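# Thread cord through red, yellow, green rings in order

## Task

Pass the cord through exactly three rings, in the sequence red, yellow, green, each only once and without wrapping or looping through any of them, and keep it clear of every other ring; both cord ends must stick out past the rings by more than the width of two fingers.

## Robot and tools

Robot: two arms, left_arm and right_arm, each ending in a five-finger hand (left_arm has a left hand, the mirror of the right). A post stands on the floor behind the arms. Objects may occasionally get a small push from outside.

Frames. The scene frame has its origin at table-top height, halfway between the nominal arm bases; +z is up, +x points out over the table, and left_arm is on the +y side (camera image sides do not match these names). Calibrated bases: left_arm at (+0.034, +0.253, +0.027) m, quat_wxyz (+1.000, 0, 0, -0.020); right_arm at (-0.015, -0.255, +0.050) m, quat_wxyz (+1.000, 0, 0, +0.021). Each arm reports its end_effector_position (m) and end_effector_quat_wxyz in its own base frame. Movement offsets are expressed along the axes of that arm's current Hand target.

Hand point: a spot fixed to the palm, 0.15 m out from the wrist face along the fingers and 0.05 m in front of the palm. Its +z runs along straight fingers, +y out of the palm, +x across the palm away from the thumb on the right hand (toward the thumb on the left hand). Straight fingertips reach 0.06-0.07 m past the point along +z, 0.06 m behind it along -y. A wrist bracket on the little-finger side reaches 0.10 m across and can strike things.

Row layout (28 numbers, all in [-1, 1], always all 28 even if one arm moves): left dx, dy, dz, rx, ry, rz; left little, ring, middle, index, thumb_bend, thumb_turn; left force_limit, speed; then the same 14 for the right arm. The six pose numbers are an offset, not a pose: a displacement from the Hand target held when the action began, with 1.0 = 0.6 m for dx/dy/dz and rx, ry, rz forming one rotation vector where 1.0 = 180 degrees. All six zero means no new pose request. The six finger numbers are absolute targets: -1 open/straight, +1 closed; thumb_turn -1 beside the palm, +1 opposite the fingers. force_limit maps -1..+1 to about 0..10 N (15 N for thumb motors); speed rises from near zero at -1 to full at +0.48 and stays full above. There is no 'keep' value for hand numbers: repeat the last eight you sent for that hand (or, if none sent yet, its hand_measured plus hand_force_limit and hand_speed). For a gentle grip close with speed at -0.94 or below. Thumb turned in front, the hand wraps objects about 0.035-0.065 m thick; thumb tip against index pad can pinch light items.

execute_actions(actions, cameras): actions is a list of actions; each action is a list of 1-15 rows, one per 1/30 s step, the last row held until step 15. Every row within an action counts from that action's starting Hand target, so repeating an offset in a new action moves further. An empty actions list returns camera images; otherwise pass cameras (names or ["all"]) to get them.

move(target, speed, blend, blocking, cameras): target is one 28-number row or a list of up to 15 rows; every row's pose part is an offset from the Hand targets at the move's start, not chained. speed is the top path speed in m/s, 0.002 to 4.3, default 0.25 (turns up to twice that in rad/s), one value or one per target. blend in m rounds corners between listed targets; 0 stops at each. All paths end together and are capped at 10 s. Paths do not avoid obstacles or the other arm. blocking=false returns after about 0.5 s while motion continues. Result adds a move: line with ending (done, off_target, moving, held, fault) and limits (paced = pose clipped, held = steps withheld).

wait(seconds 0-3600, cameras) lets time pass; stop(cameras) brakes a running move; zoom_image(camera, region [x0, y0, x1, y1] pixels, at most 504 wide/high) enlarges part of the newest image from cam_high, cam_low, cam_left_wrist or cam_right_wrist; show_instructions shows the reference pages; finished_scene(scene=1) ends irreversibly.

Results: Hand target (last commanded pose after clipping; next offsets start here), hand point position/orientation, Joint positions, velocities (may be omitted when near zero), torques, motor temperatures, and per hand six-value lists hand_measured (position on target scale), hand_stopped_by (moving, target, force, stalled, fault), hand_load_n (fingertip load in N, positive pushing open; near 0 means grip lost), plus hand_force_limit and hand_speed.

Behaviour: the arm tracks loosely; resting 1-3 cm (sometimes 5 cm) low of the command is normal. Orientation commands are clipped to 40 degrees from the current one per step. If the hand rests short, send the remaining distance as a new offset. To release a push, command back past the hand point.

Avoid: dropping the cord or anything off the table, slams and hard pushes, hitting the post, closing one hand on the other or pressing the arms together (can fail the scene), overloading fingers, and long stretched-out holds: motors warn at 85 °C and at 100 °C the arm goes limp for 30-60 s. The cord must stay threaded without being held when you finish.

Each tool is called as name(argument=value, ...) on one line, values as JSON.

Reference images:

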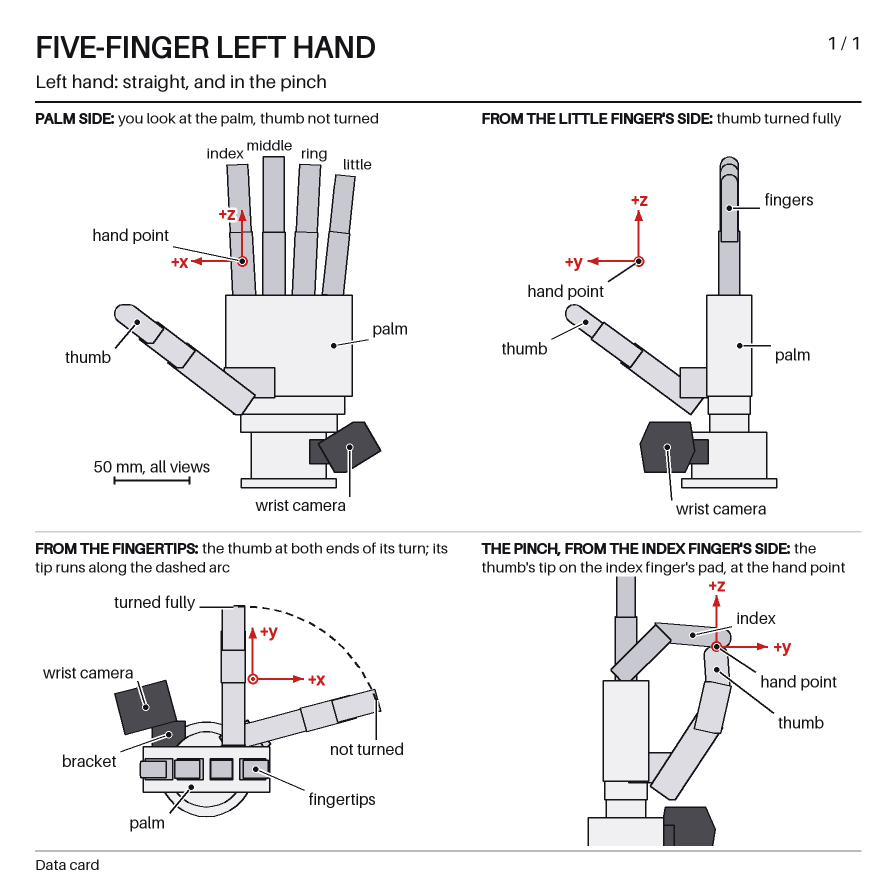

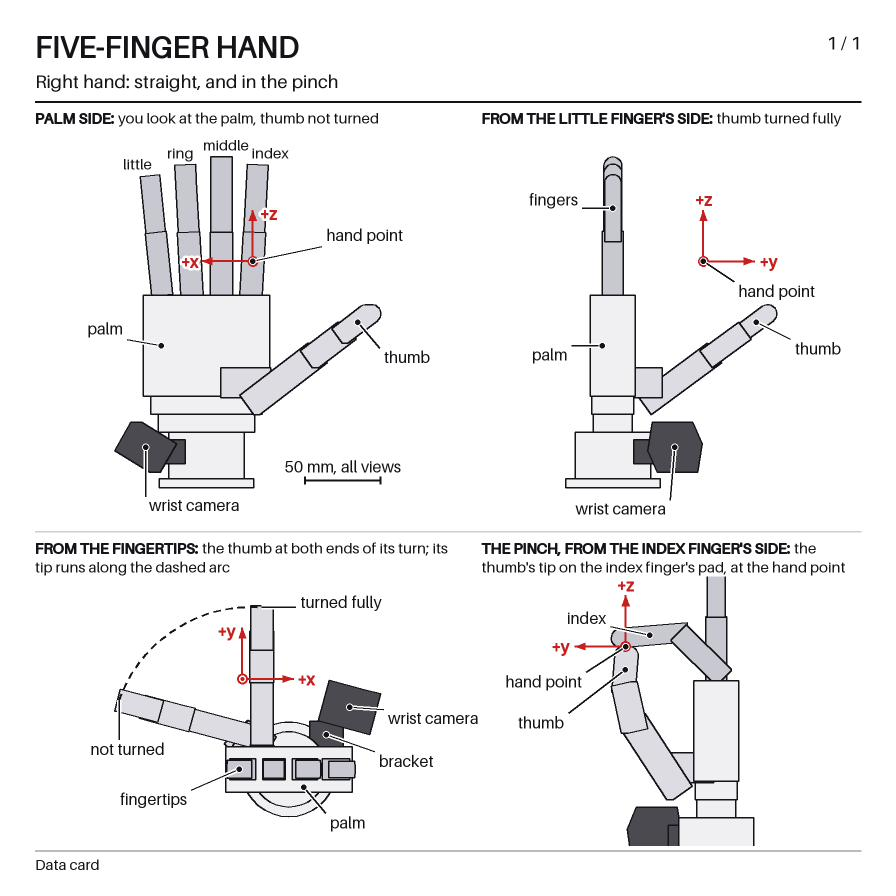

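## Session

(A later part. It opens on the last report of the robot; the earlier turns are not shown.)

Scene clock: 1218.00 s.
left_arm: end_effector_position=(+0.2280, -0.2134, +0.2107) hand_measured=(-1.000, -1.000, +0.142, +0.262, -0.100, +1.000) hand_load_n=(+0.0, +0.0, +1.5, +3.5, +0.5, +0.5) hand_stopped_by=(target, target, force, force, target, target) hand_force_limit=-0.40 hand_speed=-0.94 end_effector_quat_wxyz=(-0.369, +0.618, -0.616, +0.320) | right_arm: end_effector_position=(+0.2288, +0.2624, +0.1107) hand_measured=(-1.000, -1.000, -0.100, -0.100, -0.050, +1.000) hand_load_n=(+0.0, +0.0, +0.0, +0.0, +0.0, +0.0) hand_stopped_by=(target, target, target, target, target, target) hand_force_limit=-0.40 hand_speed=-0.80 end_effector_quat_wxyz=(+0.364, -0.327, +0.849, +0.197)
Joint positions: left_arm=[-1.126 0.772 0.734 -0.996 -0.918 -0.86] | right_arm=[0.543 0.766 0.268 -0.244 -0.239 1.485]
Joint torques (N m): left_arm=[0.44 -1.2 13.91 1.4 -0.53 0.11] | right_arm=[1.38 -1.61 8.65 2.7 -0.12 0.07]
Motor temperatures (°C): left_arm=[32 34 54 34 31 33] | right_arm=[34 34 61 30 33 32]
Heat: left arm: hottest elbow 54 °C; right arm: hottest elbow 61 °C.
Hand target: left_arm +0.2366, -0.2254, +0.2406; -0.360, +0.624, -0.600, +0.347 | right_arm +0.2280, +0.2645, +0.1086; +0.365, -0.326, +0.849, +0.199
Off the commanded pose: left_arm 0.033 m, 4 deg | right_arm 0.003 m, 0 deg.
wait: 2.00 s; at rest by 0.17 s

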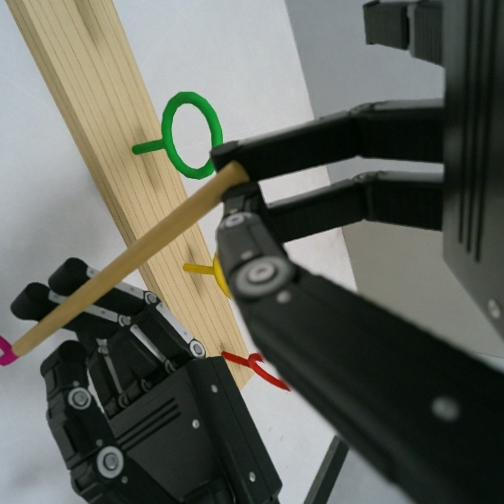

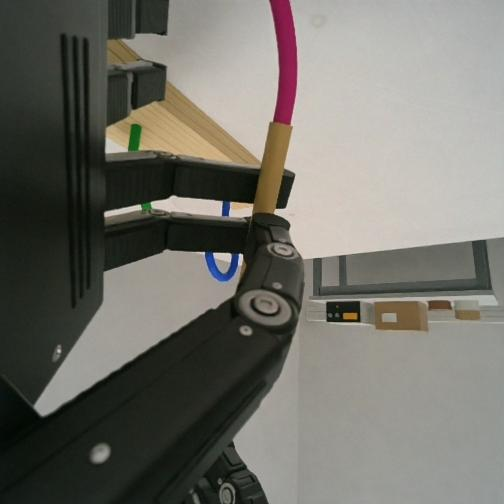

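move(target=[[0,0,0,0,0,0,-1,-1,0.45,0.55,-0.1,1,-0.4,-0.94,0,0,0,0,0,0,-1,-1,0.5,0.5,-0.05,1,-0.4,-0.94]], speed=0.05, cameras=["cam_left_wrist","cam_right_wrist"])

wait(seconds=3, cameras=["cam_left_wrist","cam_right_wrist"])

Scene clock: 1222.77 s.
left_arm: end_effector_position=(+0.2282, -0.2132, +0.2106) hand_measured=(-1.000, -1.000, +0.142, +0.262, -0.100, +1.000) hand_load_n=(+0.0, +0.0, +0.0, +3.5, +1.0, +0.5) hand_stopped_by=(target, target, force, force, target, target) hand_force_limit=-0.40 hand_speed=-0.94 end_effector_quat_wxyz=(-0.369, +0.618, -0.616, +0.320) | right_arm: end_effector_position=(+0.2289, +0.2624, +0.1104) hand_measured=(-1.000, -1.000, +0.108, +0.118, -0.050, +1.000) hand_load_n=(+0.0, +0.0, +3.0, +3.5, +1.5, +0.0) hand_stopped_by=(target, target, force, force, target, target) hand_force_limit=-0.40 hand_speed=-0.94 end_effector_quat_wxyz=(+0.364, -0.327, +0.850, +0.196)
Joint positions: left_arm=[-1.125 0.772 0.734 -0.996 -0.918 -0.859] | right_arm=[0.543 0.767 0.268 -0.244 -0.238 1.485]
Joint torques (N m): left_arm=[0.38 -1.2 13.91 1.35 -0.53 0.1] | right_arm=[2.14 -1.49 8.87 2.37 -0.15 0.05]
Motor temperatures (°C): left_arm=[32 34 54 34 31 33] | right_arm=[34 34 61 30 33 32]
Heat: left arm: hottest elbow 54 °C; right arm: hottest elbow 61 °C.
Hand target: left_arm +0.2366, -0.2253, +0.2406; -0.360, +0.624, -0.600, +0.347 | right_arm +0.2280, +0.2644, +0.1085; +0.364, -0.326, +0.849, +0.199
Off the commanded pose: left_arm 0.033 m, 4 deg | right_arm 0.003 m, 0 deg.
move: done

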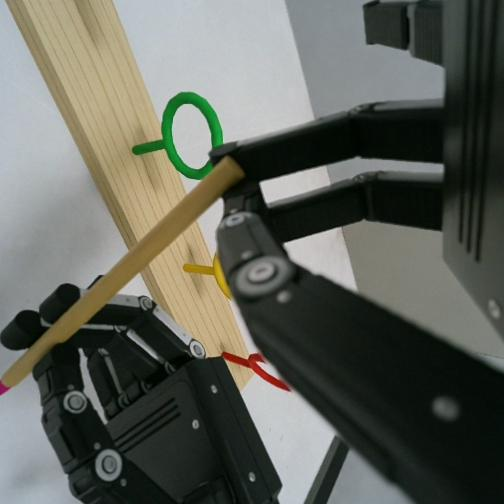

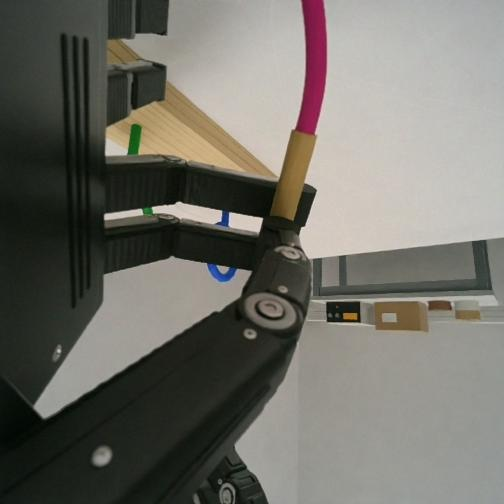

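Scene clock: 1225.77 s.
left_arm: end_effector_position=(+0.2282, -0.2132, +0.2106) hand_measured=(-1.000, -1.000, +0.142, +0.262, -0.100, +1.000) hand_load_n=(-0.5, +0.0, +0.0, +4.0, +1.0, +0.5) hand_stopped_by=(target, target, force, force, target, target) hand_force_limit=-0.40 hand_speed=-0.94 end_effector_quat_wxyz=(-0.369, +0.618, -0.616, +0.320) | right_arm: end_effector_position=(+0.2289, +0.2624, +0.1104) hand_measured=(-1.000, -1.000, +0.108, +0.118, -0.050, +1.000) hand_load_n=(+0.0, +0.0, +3.0, +3.5, +1.5, +0.0) hand_stopped_by=(target, target, force, force, target, target) hand_force_limit=-0.40 hand_speed=-0.94 end_effector_quat_wxyz=(+0.364, -0.327, +0.850, +0.196)
Joint positions: left_arm=[-1.125 0.772 0.734 -0.996 -0.918 -0.859] | right_arm=[0.543 0.767 0.268 -0.244 -0.238 1.485]
Joint torques (N m): left_arm=[0.44 -1.26 13.9 1.32 -0.53 0.11] | right_arm=[1.9 -2.49 8.92 2.41 -0.16 0.05]
Motor temperatures (°C): left_arm=[32 34 54 34 31 33] | right_arm=[34 34 61 30 33 32]
Heat: left arm: hottest elbow 54 °C; right arm: hottest elbow 61 °C.
Hand target: left_arm +0.2366, -0.2253, +0.2406; -0.360, +0.624, -0.600, +0.347 | right_arm +0.2280, +0.2644, +0.1085; +0.364, -0.326, +0.849, +0.199
Off the commanded pose: left_arm 0.033 m, 4 deg | right_arm 0.003 m, 0 deg.
wait: 3.00 s; at rest by 0.17 s

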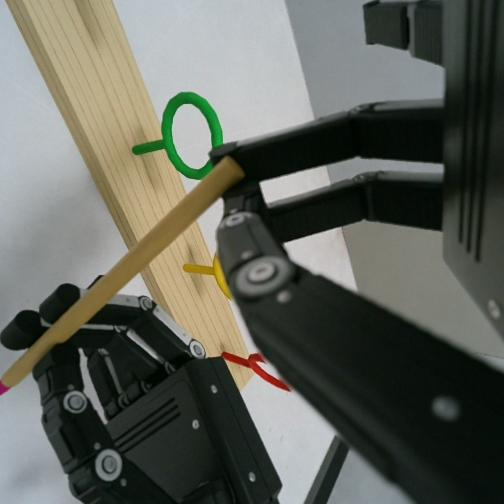

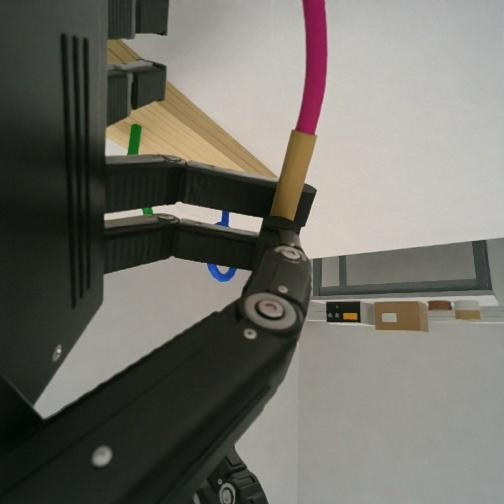

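move(target=[[0,0,0,0,0,0,-1,-1,0.5,0.55,-0.1,1,-0.4,-0.94,0,0,0,0,0,0,-1,-1,0.5,0.5,-0.05,1,-0.4,-0.94]], speed=0.05, cameras=["cam_left_wrist","cam_right_wrist"])

Scene clock: 1238.00 s.
left_arm: end_effector_position=(+0.2285, -0.2129, +0.2107) hand_measured=(-1.000, -1.000, +0.248, +0.262, -0.100, +1.000) hand_load_n=(+0.0, +0.5, +3.0, +3.5, +0.5, +0.5) hand_stopped_by=(target, target, force, force, target, target) hand_force_limit=-0.40 hand_speed=-0.94 end_effector_quat_wxyz=(-0.370, +0.619, -0.615, +0.320) | right_arm: end_effector_position=(+0.2286, +0.2629, +0.1107) hand_measured=(-1.000, -1.000, +0.108, +0.118, -0.050, +1.000) hand_load_n=(+0.0, +0.0, +4.0, +1.0, +1.5, -0.5) hand_stopped_by=(target, target, force, force, target, target) hand_force_limit=-0.40 hand_speed=-0.94 end_effector_quat_wxyz=(+0.365, -0.328, +0.849, +0.197)
Joint positions: left_arm=[-1.123 0.772 0.734 -0.995 -0.918 -0.859] | right_arm=[0.545 0.767 0.268 -0.243 -0.238 1.485]
Joint torques (N m): left_arm=[0.32 -1.2 13.89 1.31 -0.53 0.09] | right_arm=[1.38 -2.37 8.59 2.14 -0.14 0.05]
Motor temperatures (°C): left_arm=[32 34 54 34 31 33] | right_arm=[34 34 61 30 32 32]
Heat: left arm: hottest elbow 54 °C; right arm: hottest elbow 61 °C.
Hand target: left_arm +0.2366, -0.2253, +0.2406; -0.360, +0.624, -0.600, +0.347 | right_arm +0.2279, +0.2644, +0.1084; +0.364, -0.326, +0.849, +0.199
Off the commanded pose: left_arm 0.033 m, 4 deg | right_arm 0.003 m, 0 deg.
move: done

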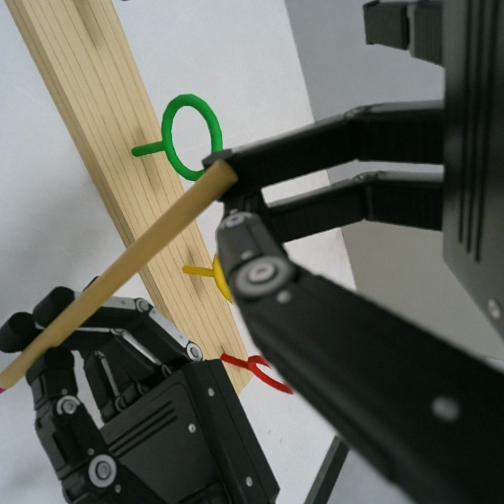

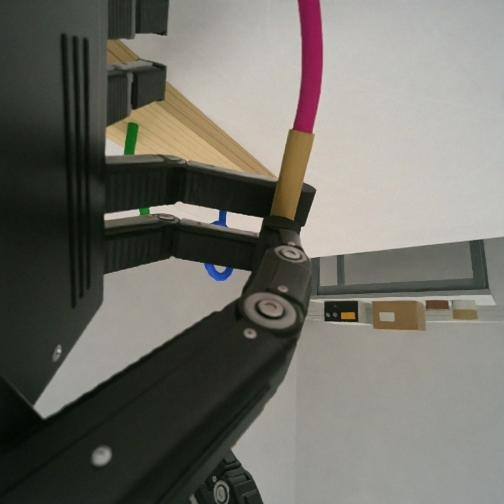

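move(target=[[0,0,0,0,0,0,-1,-1,0.5,0.55,-0.1,1,-0.4,-0.94,0,0,0,0,0,0,-1,-1,0.02,0.02,-0.05,1,-0.4,-0.94]], speed=0.05, cameras=["cam_left_wrist","cam_right_wrist"])

Scene clock: 1241.27 s.
left_arm: end_effector_position=(+0.2285, -0.2129, +0.2107) hand_measured=(-1.000, -1.000, +0.248, +0.262, -0.100, +1.000) hand_load_n=(+0.0, +0.0, +3.0, +3.5, +1.0, +0.5) hand_stopped_by=(target, target, force, force, target, target) hand_force_limit=-0.40 hand_speed=-0.94 end_effector_quat_wxyz=(-0.370, +0.619, -0.615, +0.320) | right_arm: end_effector_position=(+0.2286, +0.2629, +0.1107) hand_measured=(-1.000, -1.000, +0.020, +0.020, -0.050, +1.000) hand_load_n=(+0.0, +0.0, +0.0, +0.0, +0.0, +0.0) hand_stopped_by=(target, target, target, target, target, target) hand_force_limit=-0.40 hand_speed=-0.94 end_effector_quat_wxyz=(+0.365, -0.328, +0.849, +0.197)
Joint positions: left_arm=[-1.123 0.772 0.734 -0.995 -0.918 -0.859] | right_arm=[0.545 0.767 0.268 -0.243 -0.238 1.485]
Joint torques (N m): left_arm=[0.26 -1.2 13.87 1.32 -0.52 0.1] | right_arm=[1.9 -2.55 8.84 2.28 -0.15 0.06]
Motor temperatures (°C): left_arm=[32 34 55 34 31 33] | right_arm=[34 34 61 30 32 32]
Heat: left arm: hottest elbow 55 °C; right arm: hottest elbow 61 °C.
Hand target: left_arm +0.2366, -0.2253, +0.2406; -0.360, +0.624, -0.600, +0.347 | right_arm +0.2279, +0.2644, +0.1084; +0.364, -0.326, +0.849, +0.199
Off the commanded pose: left_arm 0.033 m, 4 deg | right_arm 0.003 m, 0 deg.
move: done

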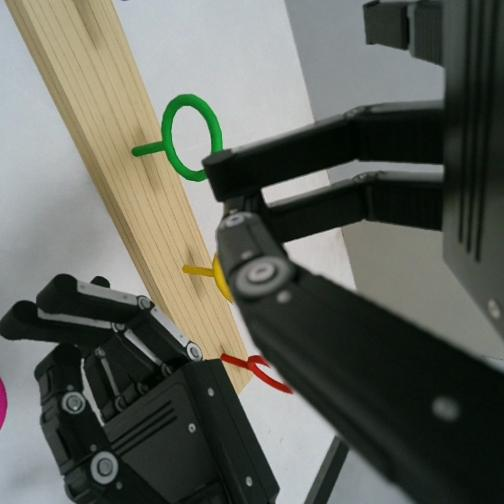

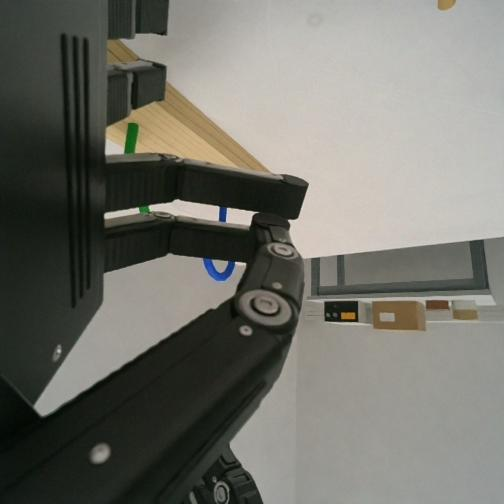

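execute_actions(actions=[])

Scene clock: 1244.03 s.
left_arm: end_effector_position=(+0.2285, -0.2129, +0.2107) hand_measured=(-1.000, -1.000, +0.248, +0.262, -0.100, +1.000) hand_load_n=(+0.0, +0.0, +2.5, +3.5, +1.0, +0.5) hand_stopped_by=(target, target, force, force, target, target) hand_force_limit=-0.40 hand_speed=-0.94 end_effector_quat_wxyz=(-0.370, +0.619, -0.615, +0.320) | right_arm: end_effector_position=(+0.2286, +0.2629, +0.1107) hand_measured=(-1.000, -1.000, +0.020, +0.020, -0.050, +1.000) hand_load_n=(-0.5, +0.0, +0.0, +0.0, +0.0, +0.0) hand_stopped_by=(target, target, target, target, target, target) hand_force_limit=-0.40 hand_speed=-0.94 end_effector_quat_wxyz=(+0.365, -0.328, +0.849, +0.197)
Joint positions: left_arm=[-1.123 0.772 0.734 -0.995 -0.918 -0.859] | right_arm=[0.545 0.767 0.268 -0.243 -0.238 1.485]
Joint velocities: within noise
Joint torques (N m): left_arm=[0.26 -1.2 13.93 1.32 -0.52 0.09] | right_arm=[1.26 -2.14 8.55 2.24 -0.17 0.05]
Motor temperatures (°C): left_arm=[32 34 55 34 31 33] | right_arm=[34 34 61 30 32 32]
Heat: left arm: hottest elbow 55 °C; right arm: hottest elbow 61 °C.
Hand target: left_arm +0.2366, -0.2253, +0.2406; -0.360, +0.624, -0.600, +0.347 | right_arm +0.2279, +0.2644, +0.1084; +0.364, -0.326, +0.849, +0.199
Off the commanded pose: left_arm 0.033 m, 4 deg | right_arm 0.003 m, 0 deg.

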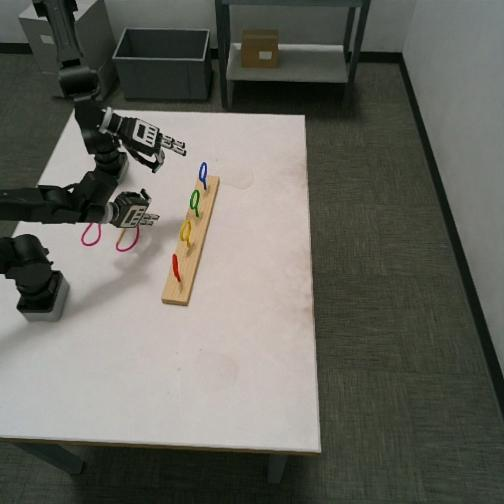

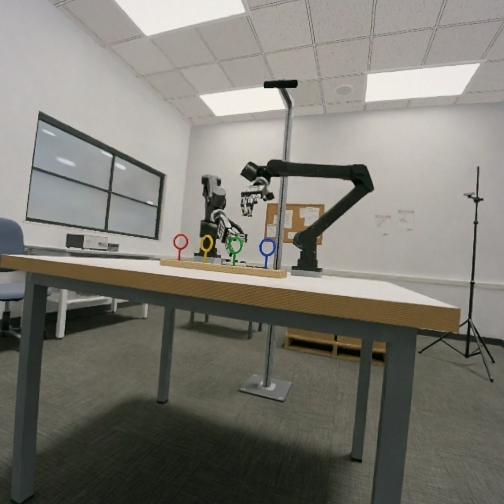

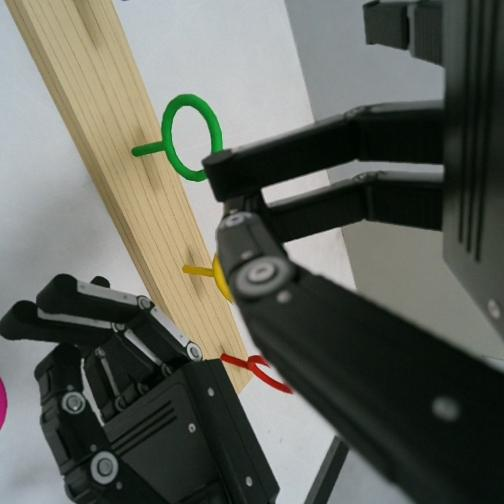

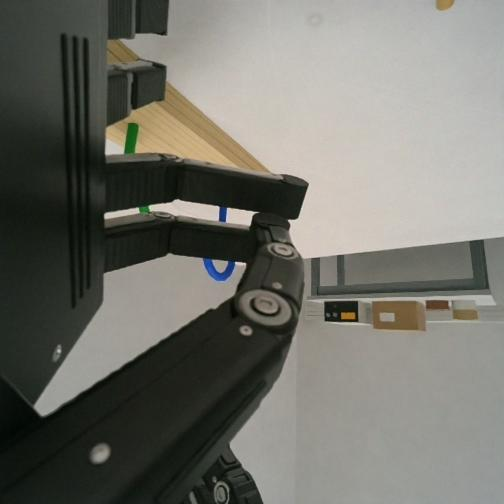

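zoom_image(camera="cam_high", region=[60, 180, 230, 320])

Scaled by 2.965.

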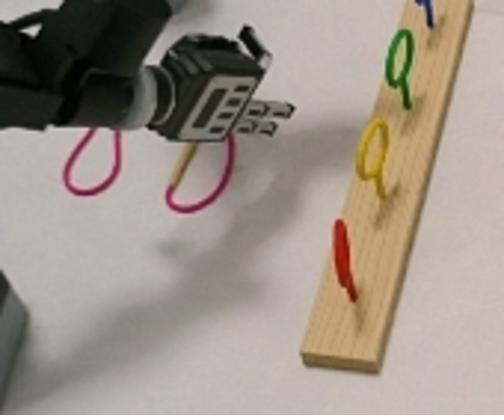

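move(target=[[-0.25,-0.048,-0.016,0,0,0,-1,-1,-0.2,-0.2,-0.1,1,-0.4,-0.6,0,0,0,0,0,0,-1,-1,-0.4,-0.4,-0.1,1,-0.4,-0.8],[-0.25,-0.048,-0.016,0,0,0,-1,-1,-0.2,-0.2,-0.1,1,-0.4,-0.6,0.0405,-0.169,-0.198,0,0,0,-1,-1,-0.4,-0.4,-0.1,1,-0.4,-0.8]], speed=0.2, cameras=["cam_high","cam_low","cam_left_wrist","cam_right_wrist"])

Scene clock: 1257.50 s.
left_arm: end_effector_position=(+0.2338, -0.0759, +0.2640) hand_measured=(-1.000, -1.000, -0.200, -0.200, -0.100, +1.000) hand_load_n=(-0.5, -0.5, +0.0, +0.0, +0.0, +0.0) hand_stopped_by=(target, target, target, target, target, target) hand_force_limit=-0.40 hand_speed=-0.60 end_effector_quat_wxyz=(-0.354, +0.628, -0.605, +0.338) | right_arm: end_effector_position=(+0.2176, +0.1197, +0.1408) hand_measured=(-1.000, -1.000, -0.400, -0.400, -0.100, +1.000) hand_load_n=(+0.0, +0.0, +0.5, +0.0, +0.0, +0.0) hand_stopped_by=(target, target, target, target, target, target) hand_force_limit=-0.40 hand_speed=-0.80 end_effector_quat_wxyz=(+0.352, -0.321, +0.854, +0.209)
Joint positions: left_arm=[-0.475 0.36 0.712 -0.963 -0.436 -0.283] | right_arm=[-0.305 0.665 0.373 -0.893 -0.77 0.705]
Joint torques (N m): left_arm=[0.38 1.85 9.76 2.14 -0.08 0.1] | right_arm=[-0.03 -0.91 12.89 0.35 -0.89 -0.11]
Motor temperatures (°C): left_arm=[32 34 54 34 31 33] | right_arm=[34 33 61 30 32 32]
Heat: left arm: hottest elbow 54 °C; right arm: hottest elbow 61 °C.
Hand target: left_arm +0.2369, -0.0752, +0.2701; -0.360, +0.624, -0.600, +0.347 | right_arm +0.2281, +0.1143, +0.1580; +0.364, -0.326, +0.849, +0.199
Off the commanded pose: left_arm 0.007 m, 1 deg | right_arm 0.021 m, 2 deg.
move: off_target (right_arm)

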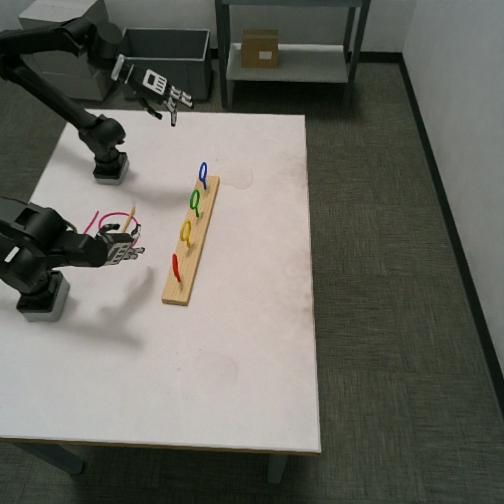

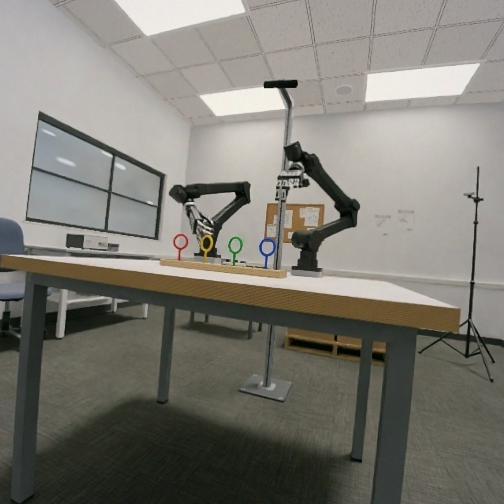

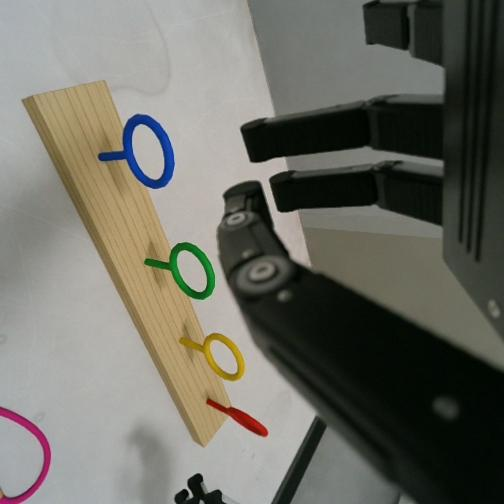

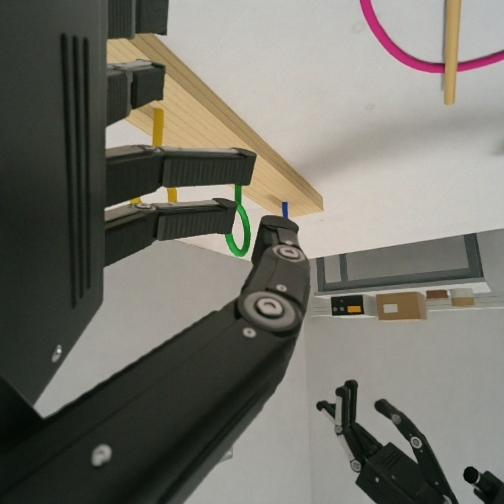

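zoom_image(camera="cam_high", region=[70, 190, 160, 270])

zoom_image(camera="cam_right_wrist", region=[300, 0, 504, 160])

Scaled by 5.600.

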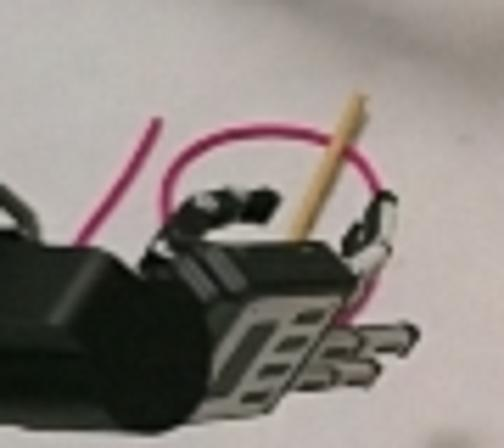

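Scaled by 2.471.

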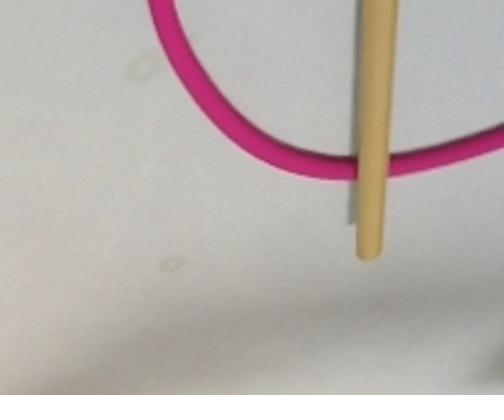

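move(target=[[0.1112,0.3863,-0.1353,-0.2781,0.0293,0.042,-1,-1,-1,-1,-0.1,1,-0.4,-0.6,0,0,0,0,0,0,-1,-1,-0.4,-0.4,-0.1,1,-0.4,-0.8]], speed=0.15, cameras=["cam_high","cam_left_wrist","cam_right_wrist"])

Scene clock: 1346.83 s.
left_arm: end_effector_position=(+0.0527, -0.1442, +0.1093) hand_measured=(-1.000, -1.000, -1.000, -1.000, -0.100, +1.000) hand_load_n=(+0.0, +0.0, -0.5, +0.0, +0.0, +0.0) hand_stopped_by=(target, target, target, target, target, target) hand_force_limit=-0.40 hand_speed=-0.60 end_effector_quat_wxyz=(+0.059, -0.661, +0.746, -0.061) | right_arm: end_effector_position=(+0.2176, +0.1196, +0.1408) hand_measured=(-1.000, -1.000, -0.400, -0.400, -0.100, +1.000) hand_load_n=(+0.0, +0.0, +0.0, +0.0, +0.0, +0.0) hand_stopped_by=(target, target, target, target, target, target) hand_force_limit=-0.40 hand_speed=-0.80 end_effector_quat_wxyz=(+0.352, -0.321, +0.854, +0.209)
Joint positions: left_arm=[-0.959 0.628 0.567 -1.402 -0.131 -0.832] | right_arm=[-0.306 0.665 0.373 -0.893 -0.771 0.703]
Joint torques (N m): left_arm=[-0.85 1.67 9.21 0.62 0.07 -0.12] | right_arm=[-0.97 -0.91 13.3 0.29 -0.91 -0.15]
Motor temperatures (°C): left_arm=[32 34 49 34 30 33] | right_arm=[34 33 73 29 34 32]
Heat: left arm: hottest elbow 49 °C; right arm: hottest elbow 73 °C.
Hand target: left_arm +0.0534, -0.1494, +0.1100; +0.056, -0.662, +0.744, -0.065 | right_arm +0.2280, +0.1143, +0.1580; +0.364, -0.326, +0.849, +0.199
Off the commanded pose: left_arm 0.005 m, 1 deg | right_arm 0.021 m, 2 deg.
move: done

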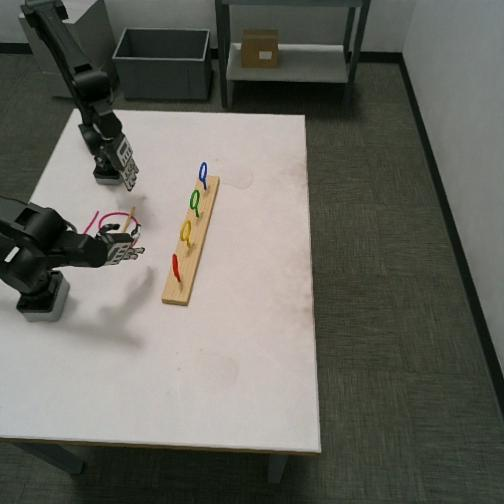

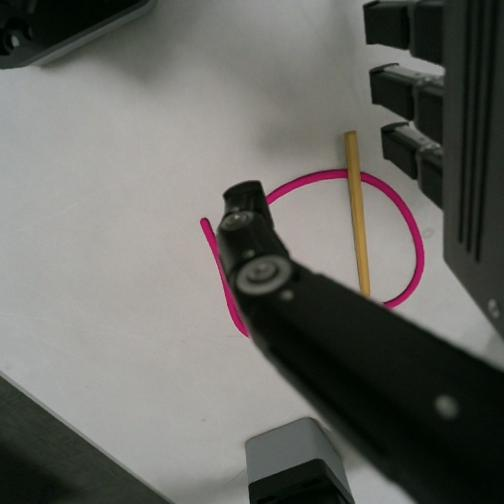

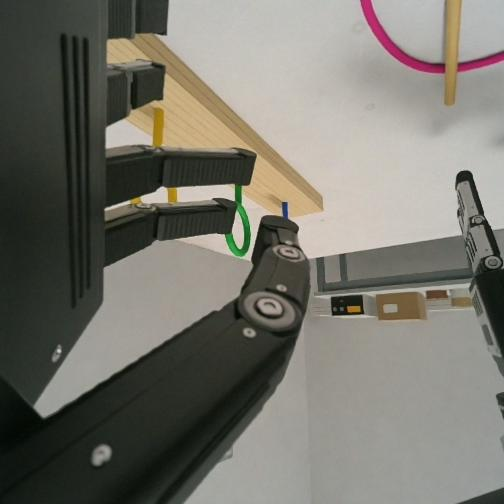

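zoom_image(camera="cam_left_wrist", region=[280, 100, 440, 320])

Scaled by 2.291.

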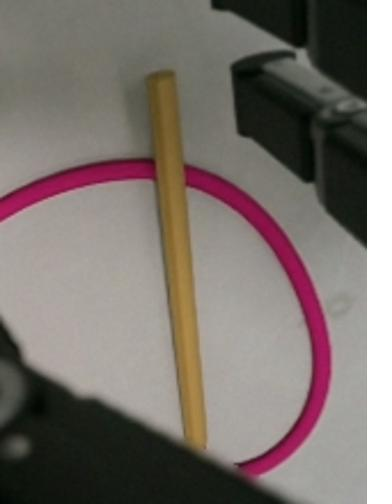

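move(target=[[0.025,0.01,0.042,0,0,0,-1,-1,-1,-1,-0.1,1,-0.4,-0.6,0.0213,0.2428,0.1058,0.3615,0.1113,-0.3722,-1,-1,-0.4,-0.4,-0.1,1,-0.4,-0.8],[0.025,0.01,0.042,0,0,0,-1,-1,-1,-1,-0.1,1,-0.4,-0.6,0.1085,0.2312,0.1822,0.3615,0.1113,-0.3722,-1,-1,-0.4,-0.4,-0.1,1,-0.4,-0.8]], speed=0.15, cameras=["cam_high","cam_left_wrist","cam_right_wrist"])

Scene clock: 1400.80 s.
left_arm: end_effector_position=(+0.0487, -0.1602, +0.0844) hand_measured=(-1.000, -1.000, -1.000, -1.000, -0.100, +1.000) hand_load_n=(+0.0, -0.5, +0.0, +0.0, +0.0, +0.0) hand_stopped_by=(target, target, target, target, target, target) hand_force_limit=-0.40 hand_speed=-0.60 end_effector_quat_wxyz=(+0.056, -0.661, +0.746, -0.061) | right_arm: end_effector_position=(+0.1528, +0.2486, +0.0553) hand_measured=(-1.000, -1.000, -0.400, -0.400, -0.100, +1.000) hand_load_n=(+0.0, +0.0, +0.0, +0.0, +0.0, +0.0) hand_stopped_by=(target, target, target, target, target, target) hand_force_limit=-0.40 hand_speed=-0.80 end_effector_quat_wxyz=(-0.366, +0.575, -0.552, +0.480)
Joint positions: left_arm=[-1.03 0.684 0.518 -1.305 -0.132 -0.903] | right_arm=[1.646 1.422 0.584 -1.32 1.239 2.031]
Joint torques (N m): left_arm=[-0.85 1.14 8.98 0.65 -0.25 -0.12] | right_arm=[1.67 -5.83 4.22 -0.58 0.86 0]
Motor temperatures (°C): left_arm=[32 34 48 33 30 32] | right_arm=[34 33 74 29 34 32]
Heat: left arm: hottest elbow 48 °C; right arm: hottest elbow 74 °C.
Hand target: left_arm +0.0501, -0.1641, +0.0842; +0.057, -0.662, +0.744, -0.065 | right_arm +0.1506, +0.2489, +0.0516; -0.381, +0.507, -0.559, +0.534
Off the commanded pose: left_arm 0.004 m, 0 deg | right_arm 0.004 m, 10 deg.
joint sent to its limit (right arm) — joint 6 (wrist roll), upper limit. The joint targets are off in orientation, not in position.
move: off_target (right_arm)

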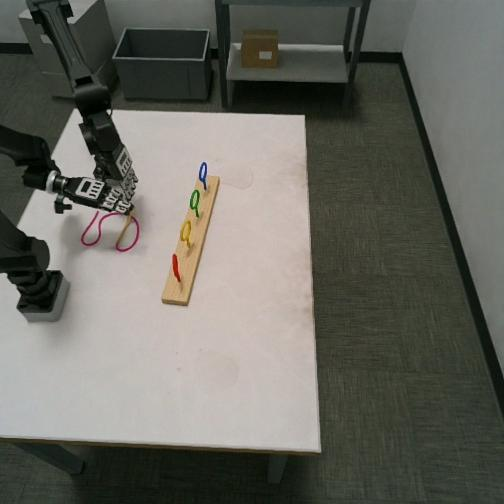

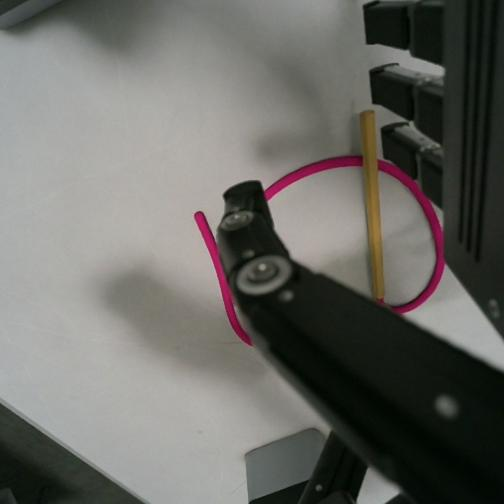

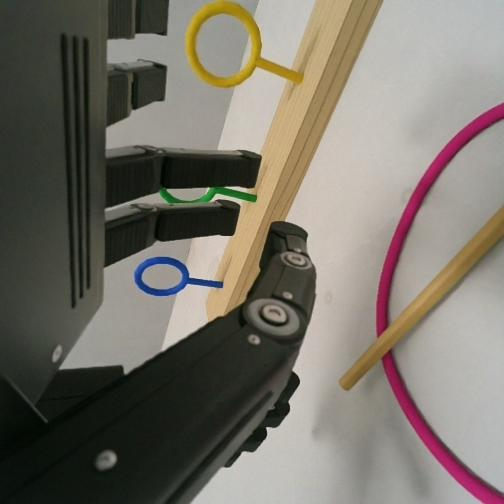

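move(target=[[0.003,0,0.033,0,0,0,0.3,0.3,0.3,-1,-0.1,1,-0.4,-0.6,0,0,0,0,0,0,-1,-1,-0.4,-0.4,-0.1,1,-0.4,-0.8]], speed=0.06, cameras=["cam_left_wrist","cam_right_wrist"])

Scene clock: 1417.63 s.
left_arm: end_effector_position=(+0.0506, -0.1633, +0.0646) hand_measured=(+0.300, +0.300, +0.248, -1.000, -0.100, +1.000) hand_load_n=(+0.0, +0.0, +3.5, +0.0, +0.0, +0.0) hand_stopped_by=(target, target, force, target, target, target) hand_force_limit=-0.40 hand_speed=-0.60 end_effector_quat_wxyz=(+0.056, -0.661, +0.746, -0.061) | right_arm: end_effector_position=(+0.1528, +0.2486, +0.0553) hand_measured=(-1.000, -1.000, -0.400, -0.400, -0.100, +1.000) hand_load_n=(+0.0, +0.0, +0.0, +0.0, +0.0, +0.0) hand_stopped_by=(target, target, target, target, target, target) hand_force_limit=-0.40 hand_speed=-0.80 end_effector_quat_wxyz=(-0.366, +0.575, -0.552, +0.480)
Joint positions: left_arm=[-1.03 0.715 0.476 -1.231 -0.132 -0.903] | right_arm=[1.646 1.422 0.584 -1.32 1.239 2.031]
Joint torques (N m): left_arm=[-0.26 1.03 8.87 0.55 -0.2 -0.03] | right_arm=[1.55 -5.89 4.67 -0.68 0.87 0.02]
Motor temperatures (°C): left_arm=[32 34 49 33 30 32] | right_arm=[34 33 66 29 34 32]
Heat: left arm: hottest elbow 49 °C; right arm: hottest elbow 66 °C.
Hand target: left_arm +0.0532, -0.1663, +0.0647; +0.056, -0.662, +0.744, -0.065 | right_arm +0.1506, +0.2489, +0.0516; -0.381, +0.507, -0.559, +0.534
Off the commanded pose: left_arm 0.004 m, 0 deg | right_arm 0.004 m, 10 deg.
joint sent to its limit (right arm) — joint 6 (wrist roll), upper limit. The joint targets are off in orientation, not in position.
move: done

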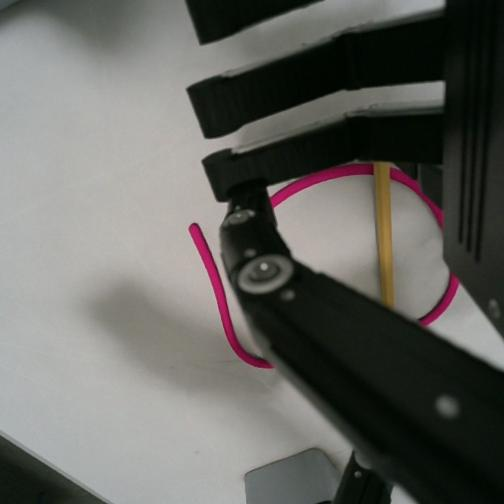

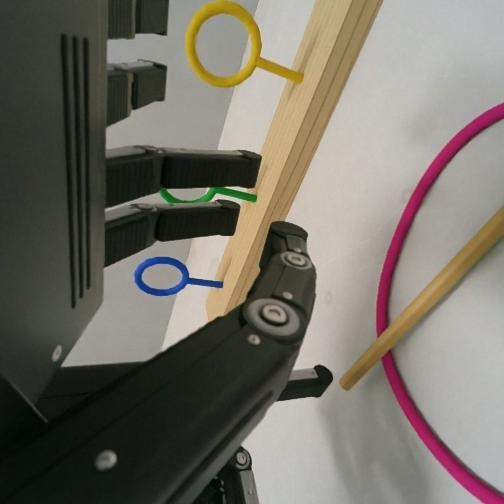

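move(target=[[0.0,0,0.0133,0,0,0,0.2,0.2,0.1,-1,-0.1,1,-0.4,-0.6,0,0,0,0,0,0,-1,-1,-0.4,-0.4,-0.1,1,-0.4,-0.8]], speed=0.04, cameras=["cam_left_wrist","cam_right_wrist"])

Scene clock: 1422.07 s.
left_arm: end_effector_position=(+0.0511, -0.1641, +0.0567) hand_measured=(+0.200, +0.200, +0.100, -1.000, -0.100, +1.000) hand_load_n=(+0.0, +0.0, +0.0, +0.0, +0.0, +0.0) hand_stopped_by=(target, target, target, target, target, target) hand_force_limit=-0.40 hand_speed=-0.60 end_effector_quat_wxyz=(+0.056, -0.661, +0.746, -0.062) | right_arm: end_effector_position=(+0.1528, +0.2486, +0.0553) hand_measured=(-1.000, -1.000, -0.400, -0.400, -0.100, +1.000) hand_load_n=(+0.0, +0.0, -0.5, +0.0, +0.0, +0.0) hand_stopped_by=(target, target, target, target, target, target) hand_force_limit=-0.40 hand_speed=-0.80 end_effector_quat_wxyz=(-0.366, +0.575, -0.552, +0.480)
Joint positions: left_arm=[-1.03 0.726 0.459 -1.202 -0.132 -0.903] | right_arm=[1.646 1.422 0.584 -1.32 1.239 2.031]
Joint torques (N m): left_arm=[0.15 1.03 8.83 0.62 -0.19 0.03] | right_arm=[1.55 -5.89 4.44 -0.59 0.85 0.05]
Motor temperatures (°C): left_arm=[32 34 49 33 30 32] | right_arm=[34 34 65 29 34 32]
Heat: left arm: hottest elbow 49 °C; right arm: hottest elbow 65 °C.
Hand target: left_arm +0.0546, -0.1665, +0.0567; +0.056, -0.662, +0.744, -0.065 | right_arm +0.1506, +0.2489, +0.0516; -0.381, +0.507, -0.559, +0.534
Off the commanded pose: left_arm 0.004 m, 0 deg | right_arm 0.004 m, 10 deg.
joint sent to its limit (right arm) — joint 6 (wrist roll), upper limit. The joint targets are off in orientation, not in position.
move: done

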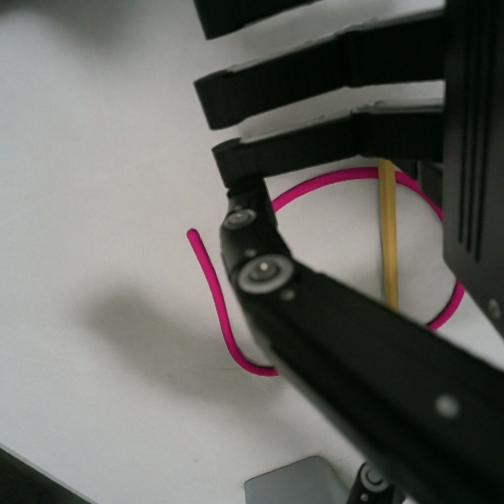

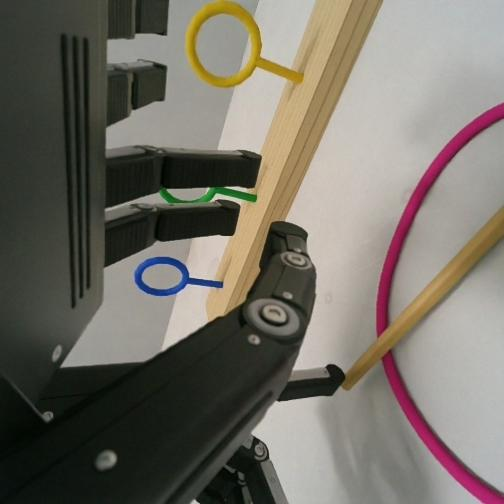

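zoom_image(camera="cam_right_wrist", region=[270, 310, 430, 450])

Scaled by 3.150.

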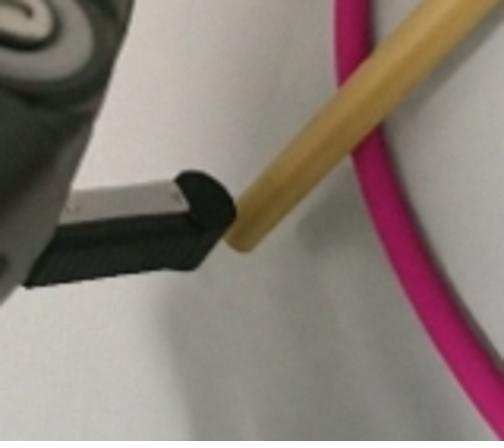

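move(target=[[0.0,0,0.0133,0,0,0,0.2,0.2,0.1,-1,-0.1,1,-0.4,-0.6,0,0,0,0,0,0,-1,-1,-0.4,-0.4,-0.1,1,-0.4,-0.8]], speed=0.04, cameras=["cam_left_wrist","cam_right_wrist"])

zoom_image(camera="cam_right_wrist", region=[270, 310, 430, 450])

Scene clock: 1429.23 s.
left_arm: end_effector_position=(+0.0525, -0.1649, +0.0492) hand_measured=(+0.200, +0.200, +0.100, -1.000, -0.100, +1.000) hand_load_n=(+0.0, +0.0, +0.0, +0.0, +0.0, +0.0) hand_stopped_by=(target, target, target, target, target, target) hand_force_limit=-0.40 hand_speed=-0.60 end_effector_quat_wxyz=(+0.056, -0.663, +0.744, -0.062) | right_arm: end_effector_position=(+0.1528, +0.2486, +0.0553) hand_measured=(-1.000, -1.000, -0.400, -0.400, -0.100, +1.000) hand_load_n=(+0.0, +0.0, +0.0, +0.0, +0.0, +0.0) hand_stopped_by=(target, target, target, target, target, target) hand_force_limit=-0.40 hand_speed=-0.80 end_effector_quat_wxyz=(-0.366, +0.575, -0.552, +0.480)
Joint positions: left_arm=[-1.025 0.739 0.443 -1.171 -0.132 -0.903] | right_arm=[1.646 1.422 0.584 -1.32 1.239 2.031]
Joint torques (N m): left_arm=[0.38 0.85 8.73 0.57 -0.15 0.09] | right_arm=[1.08 -6.36 4.48 -0.73 0.77 -0.01]
Motor temperatures (°C): left_arm=[32 34 48 33 30 32] | right_arm=[34 34 63 29 35 32]
Heat: left arm: hottest elbow 48 °C; right arm: hottest elbow 63 °C.
Hand target: left_arm +0.0560, -0.1667, +0.0490; +0.056, -0.662, +0.744, -0.065 | right_arm +0.1506, +0.2489, +0.0516; -0.381, +0.507, -0.559, +0.534
Off the commanded pose: left_arm 0.004 m, 0 deg | right_arm 0.004 m, 10 deg.
joint sent to its limit (right arm) — joint 6 (wrist roll), upper limit. The joint targets are off in orientation, not in position.
move: done

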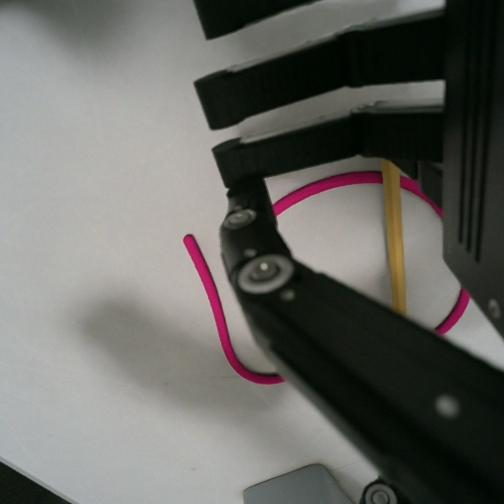

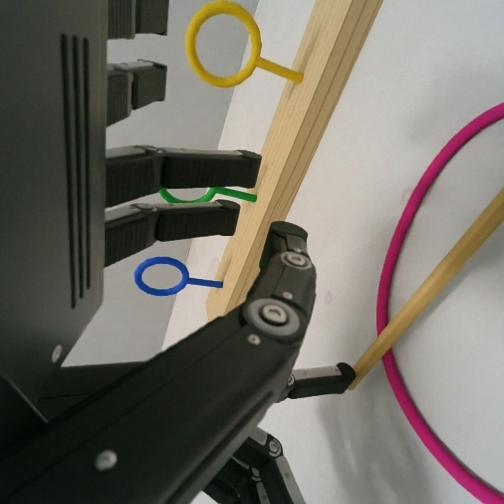

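Scaled by 3.150.

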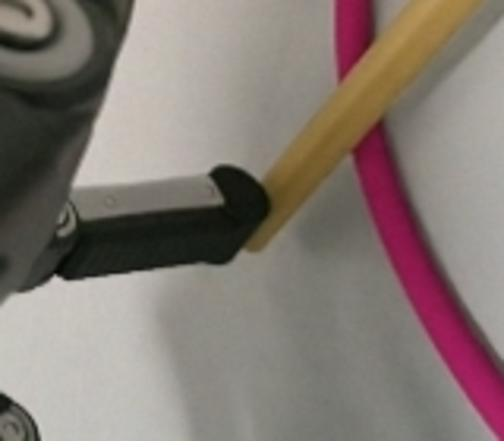

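move(target=[[0.0,0,0.01,0,0,0,0.2,0.2,0.1,-1,-0.1,1,-0.4,-0.6,0,0,0,0,0,0,-1,-1,-0.4,-0.4,-0.1,1,-0.4,-0.8]], speed=0.03, cameras=["cam_left_wrist","cam_right_wrist"])

zoom_image(camera="cam_right_wrist", region=[270, 160, 504, 450])

Scene clock: 1434.97 s.
left_arm: end_effector_position=(+0.0544, -0.1663, +0.0444) hand_measured=(+0.200, +0.200, +0.100, -1.000, -0.100, +1.000) hand_load_n=(+0.0, +0.0, +0.5, +0.0, +0.0, +0.0) hand_stopped_by=(target, target, target, target, target, target) hand_force_limit=-0.40 hand_speed=-0.60 end_effector_quat_wxyz=(+0.055, -0.664, +0.743, -0.064) | right_arm: end_effector_position=(+0.1528, +0.2486, +0.0553) hand_measured=(-1.000, -1.000, -0.400, -0.400, -0.100, +1.000) hand_load_n=(+0.0, +0.0, +0.0, +0.0, +0.0, +0.0) hand_stopped_by=(target, target, target, target, target, target) hand_force_limit=-0.40 hand_speed=-0.80 end_effector_quat_wxyz=(-0.366, +0.575, -0.552, +0.480)
Joint positions: left_arm=[-1.02 0.749 0.433 -1.147 -0.132 -0.9] | right_arm=[1.646 1.422 0.584 -1.32 1.239 2.031]
Joint torques (N m): left_arm=[0.44 1.03 8.44 0.65 -0.13 0.1] | right_arm=[1.49 -6.95 4.37 -0.8 0.88 0.04]
Motor temperatures (°C): left_arm=[32 34 48 33 30 32] | right_arm=[34 34 61 29 35 32]
Heat: left arm: hottest elbow 48 °C; right arm: hottest elbow 61 °C.
Hand target: left_arm +0.0570, -0.1668, +0.0430; +0.056, -0.662, +0.744, -0.065 | right_arm +0.1506, +0.2489, +0.0516; -0.381, +0.507, -0.559, +0.534
Off the commanded pose: left_arm 0.003 m, 0 deg | right_arm 0.004 m, 10 deg.
joint sent to its limit (right arm) — joint 6 (wrist roll), upper limit. The joint targets are off in orientation, not in position.
move: done

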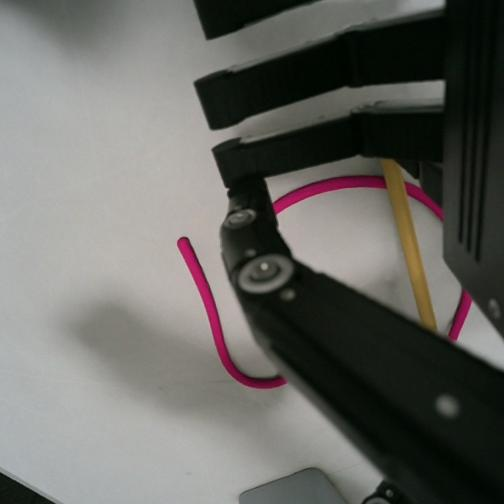

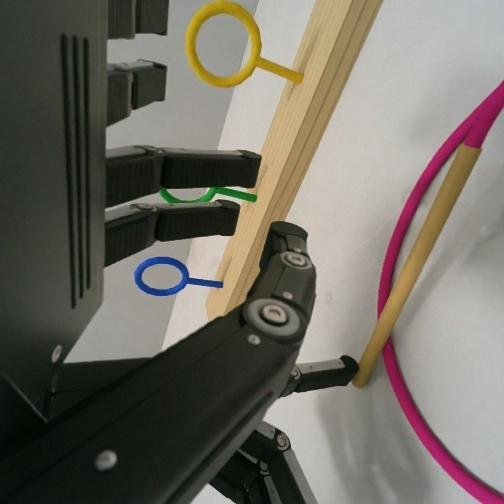

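Scaled by 1.738.

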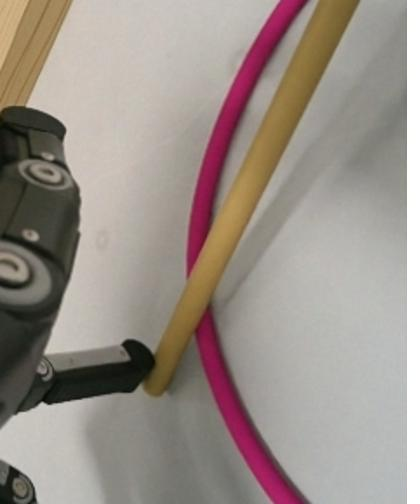

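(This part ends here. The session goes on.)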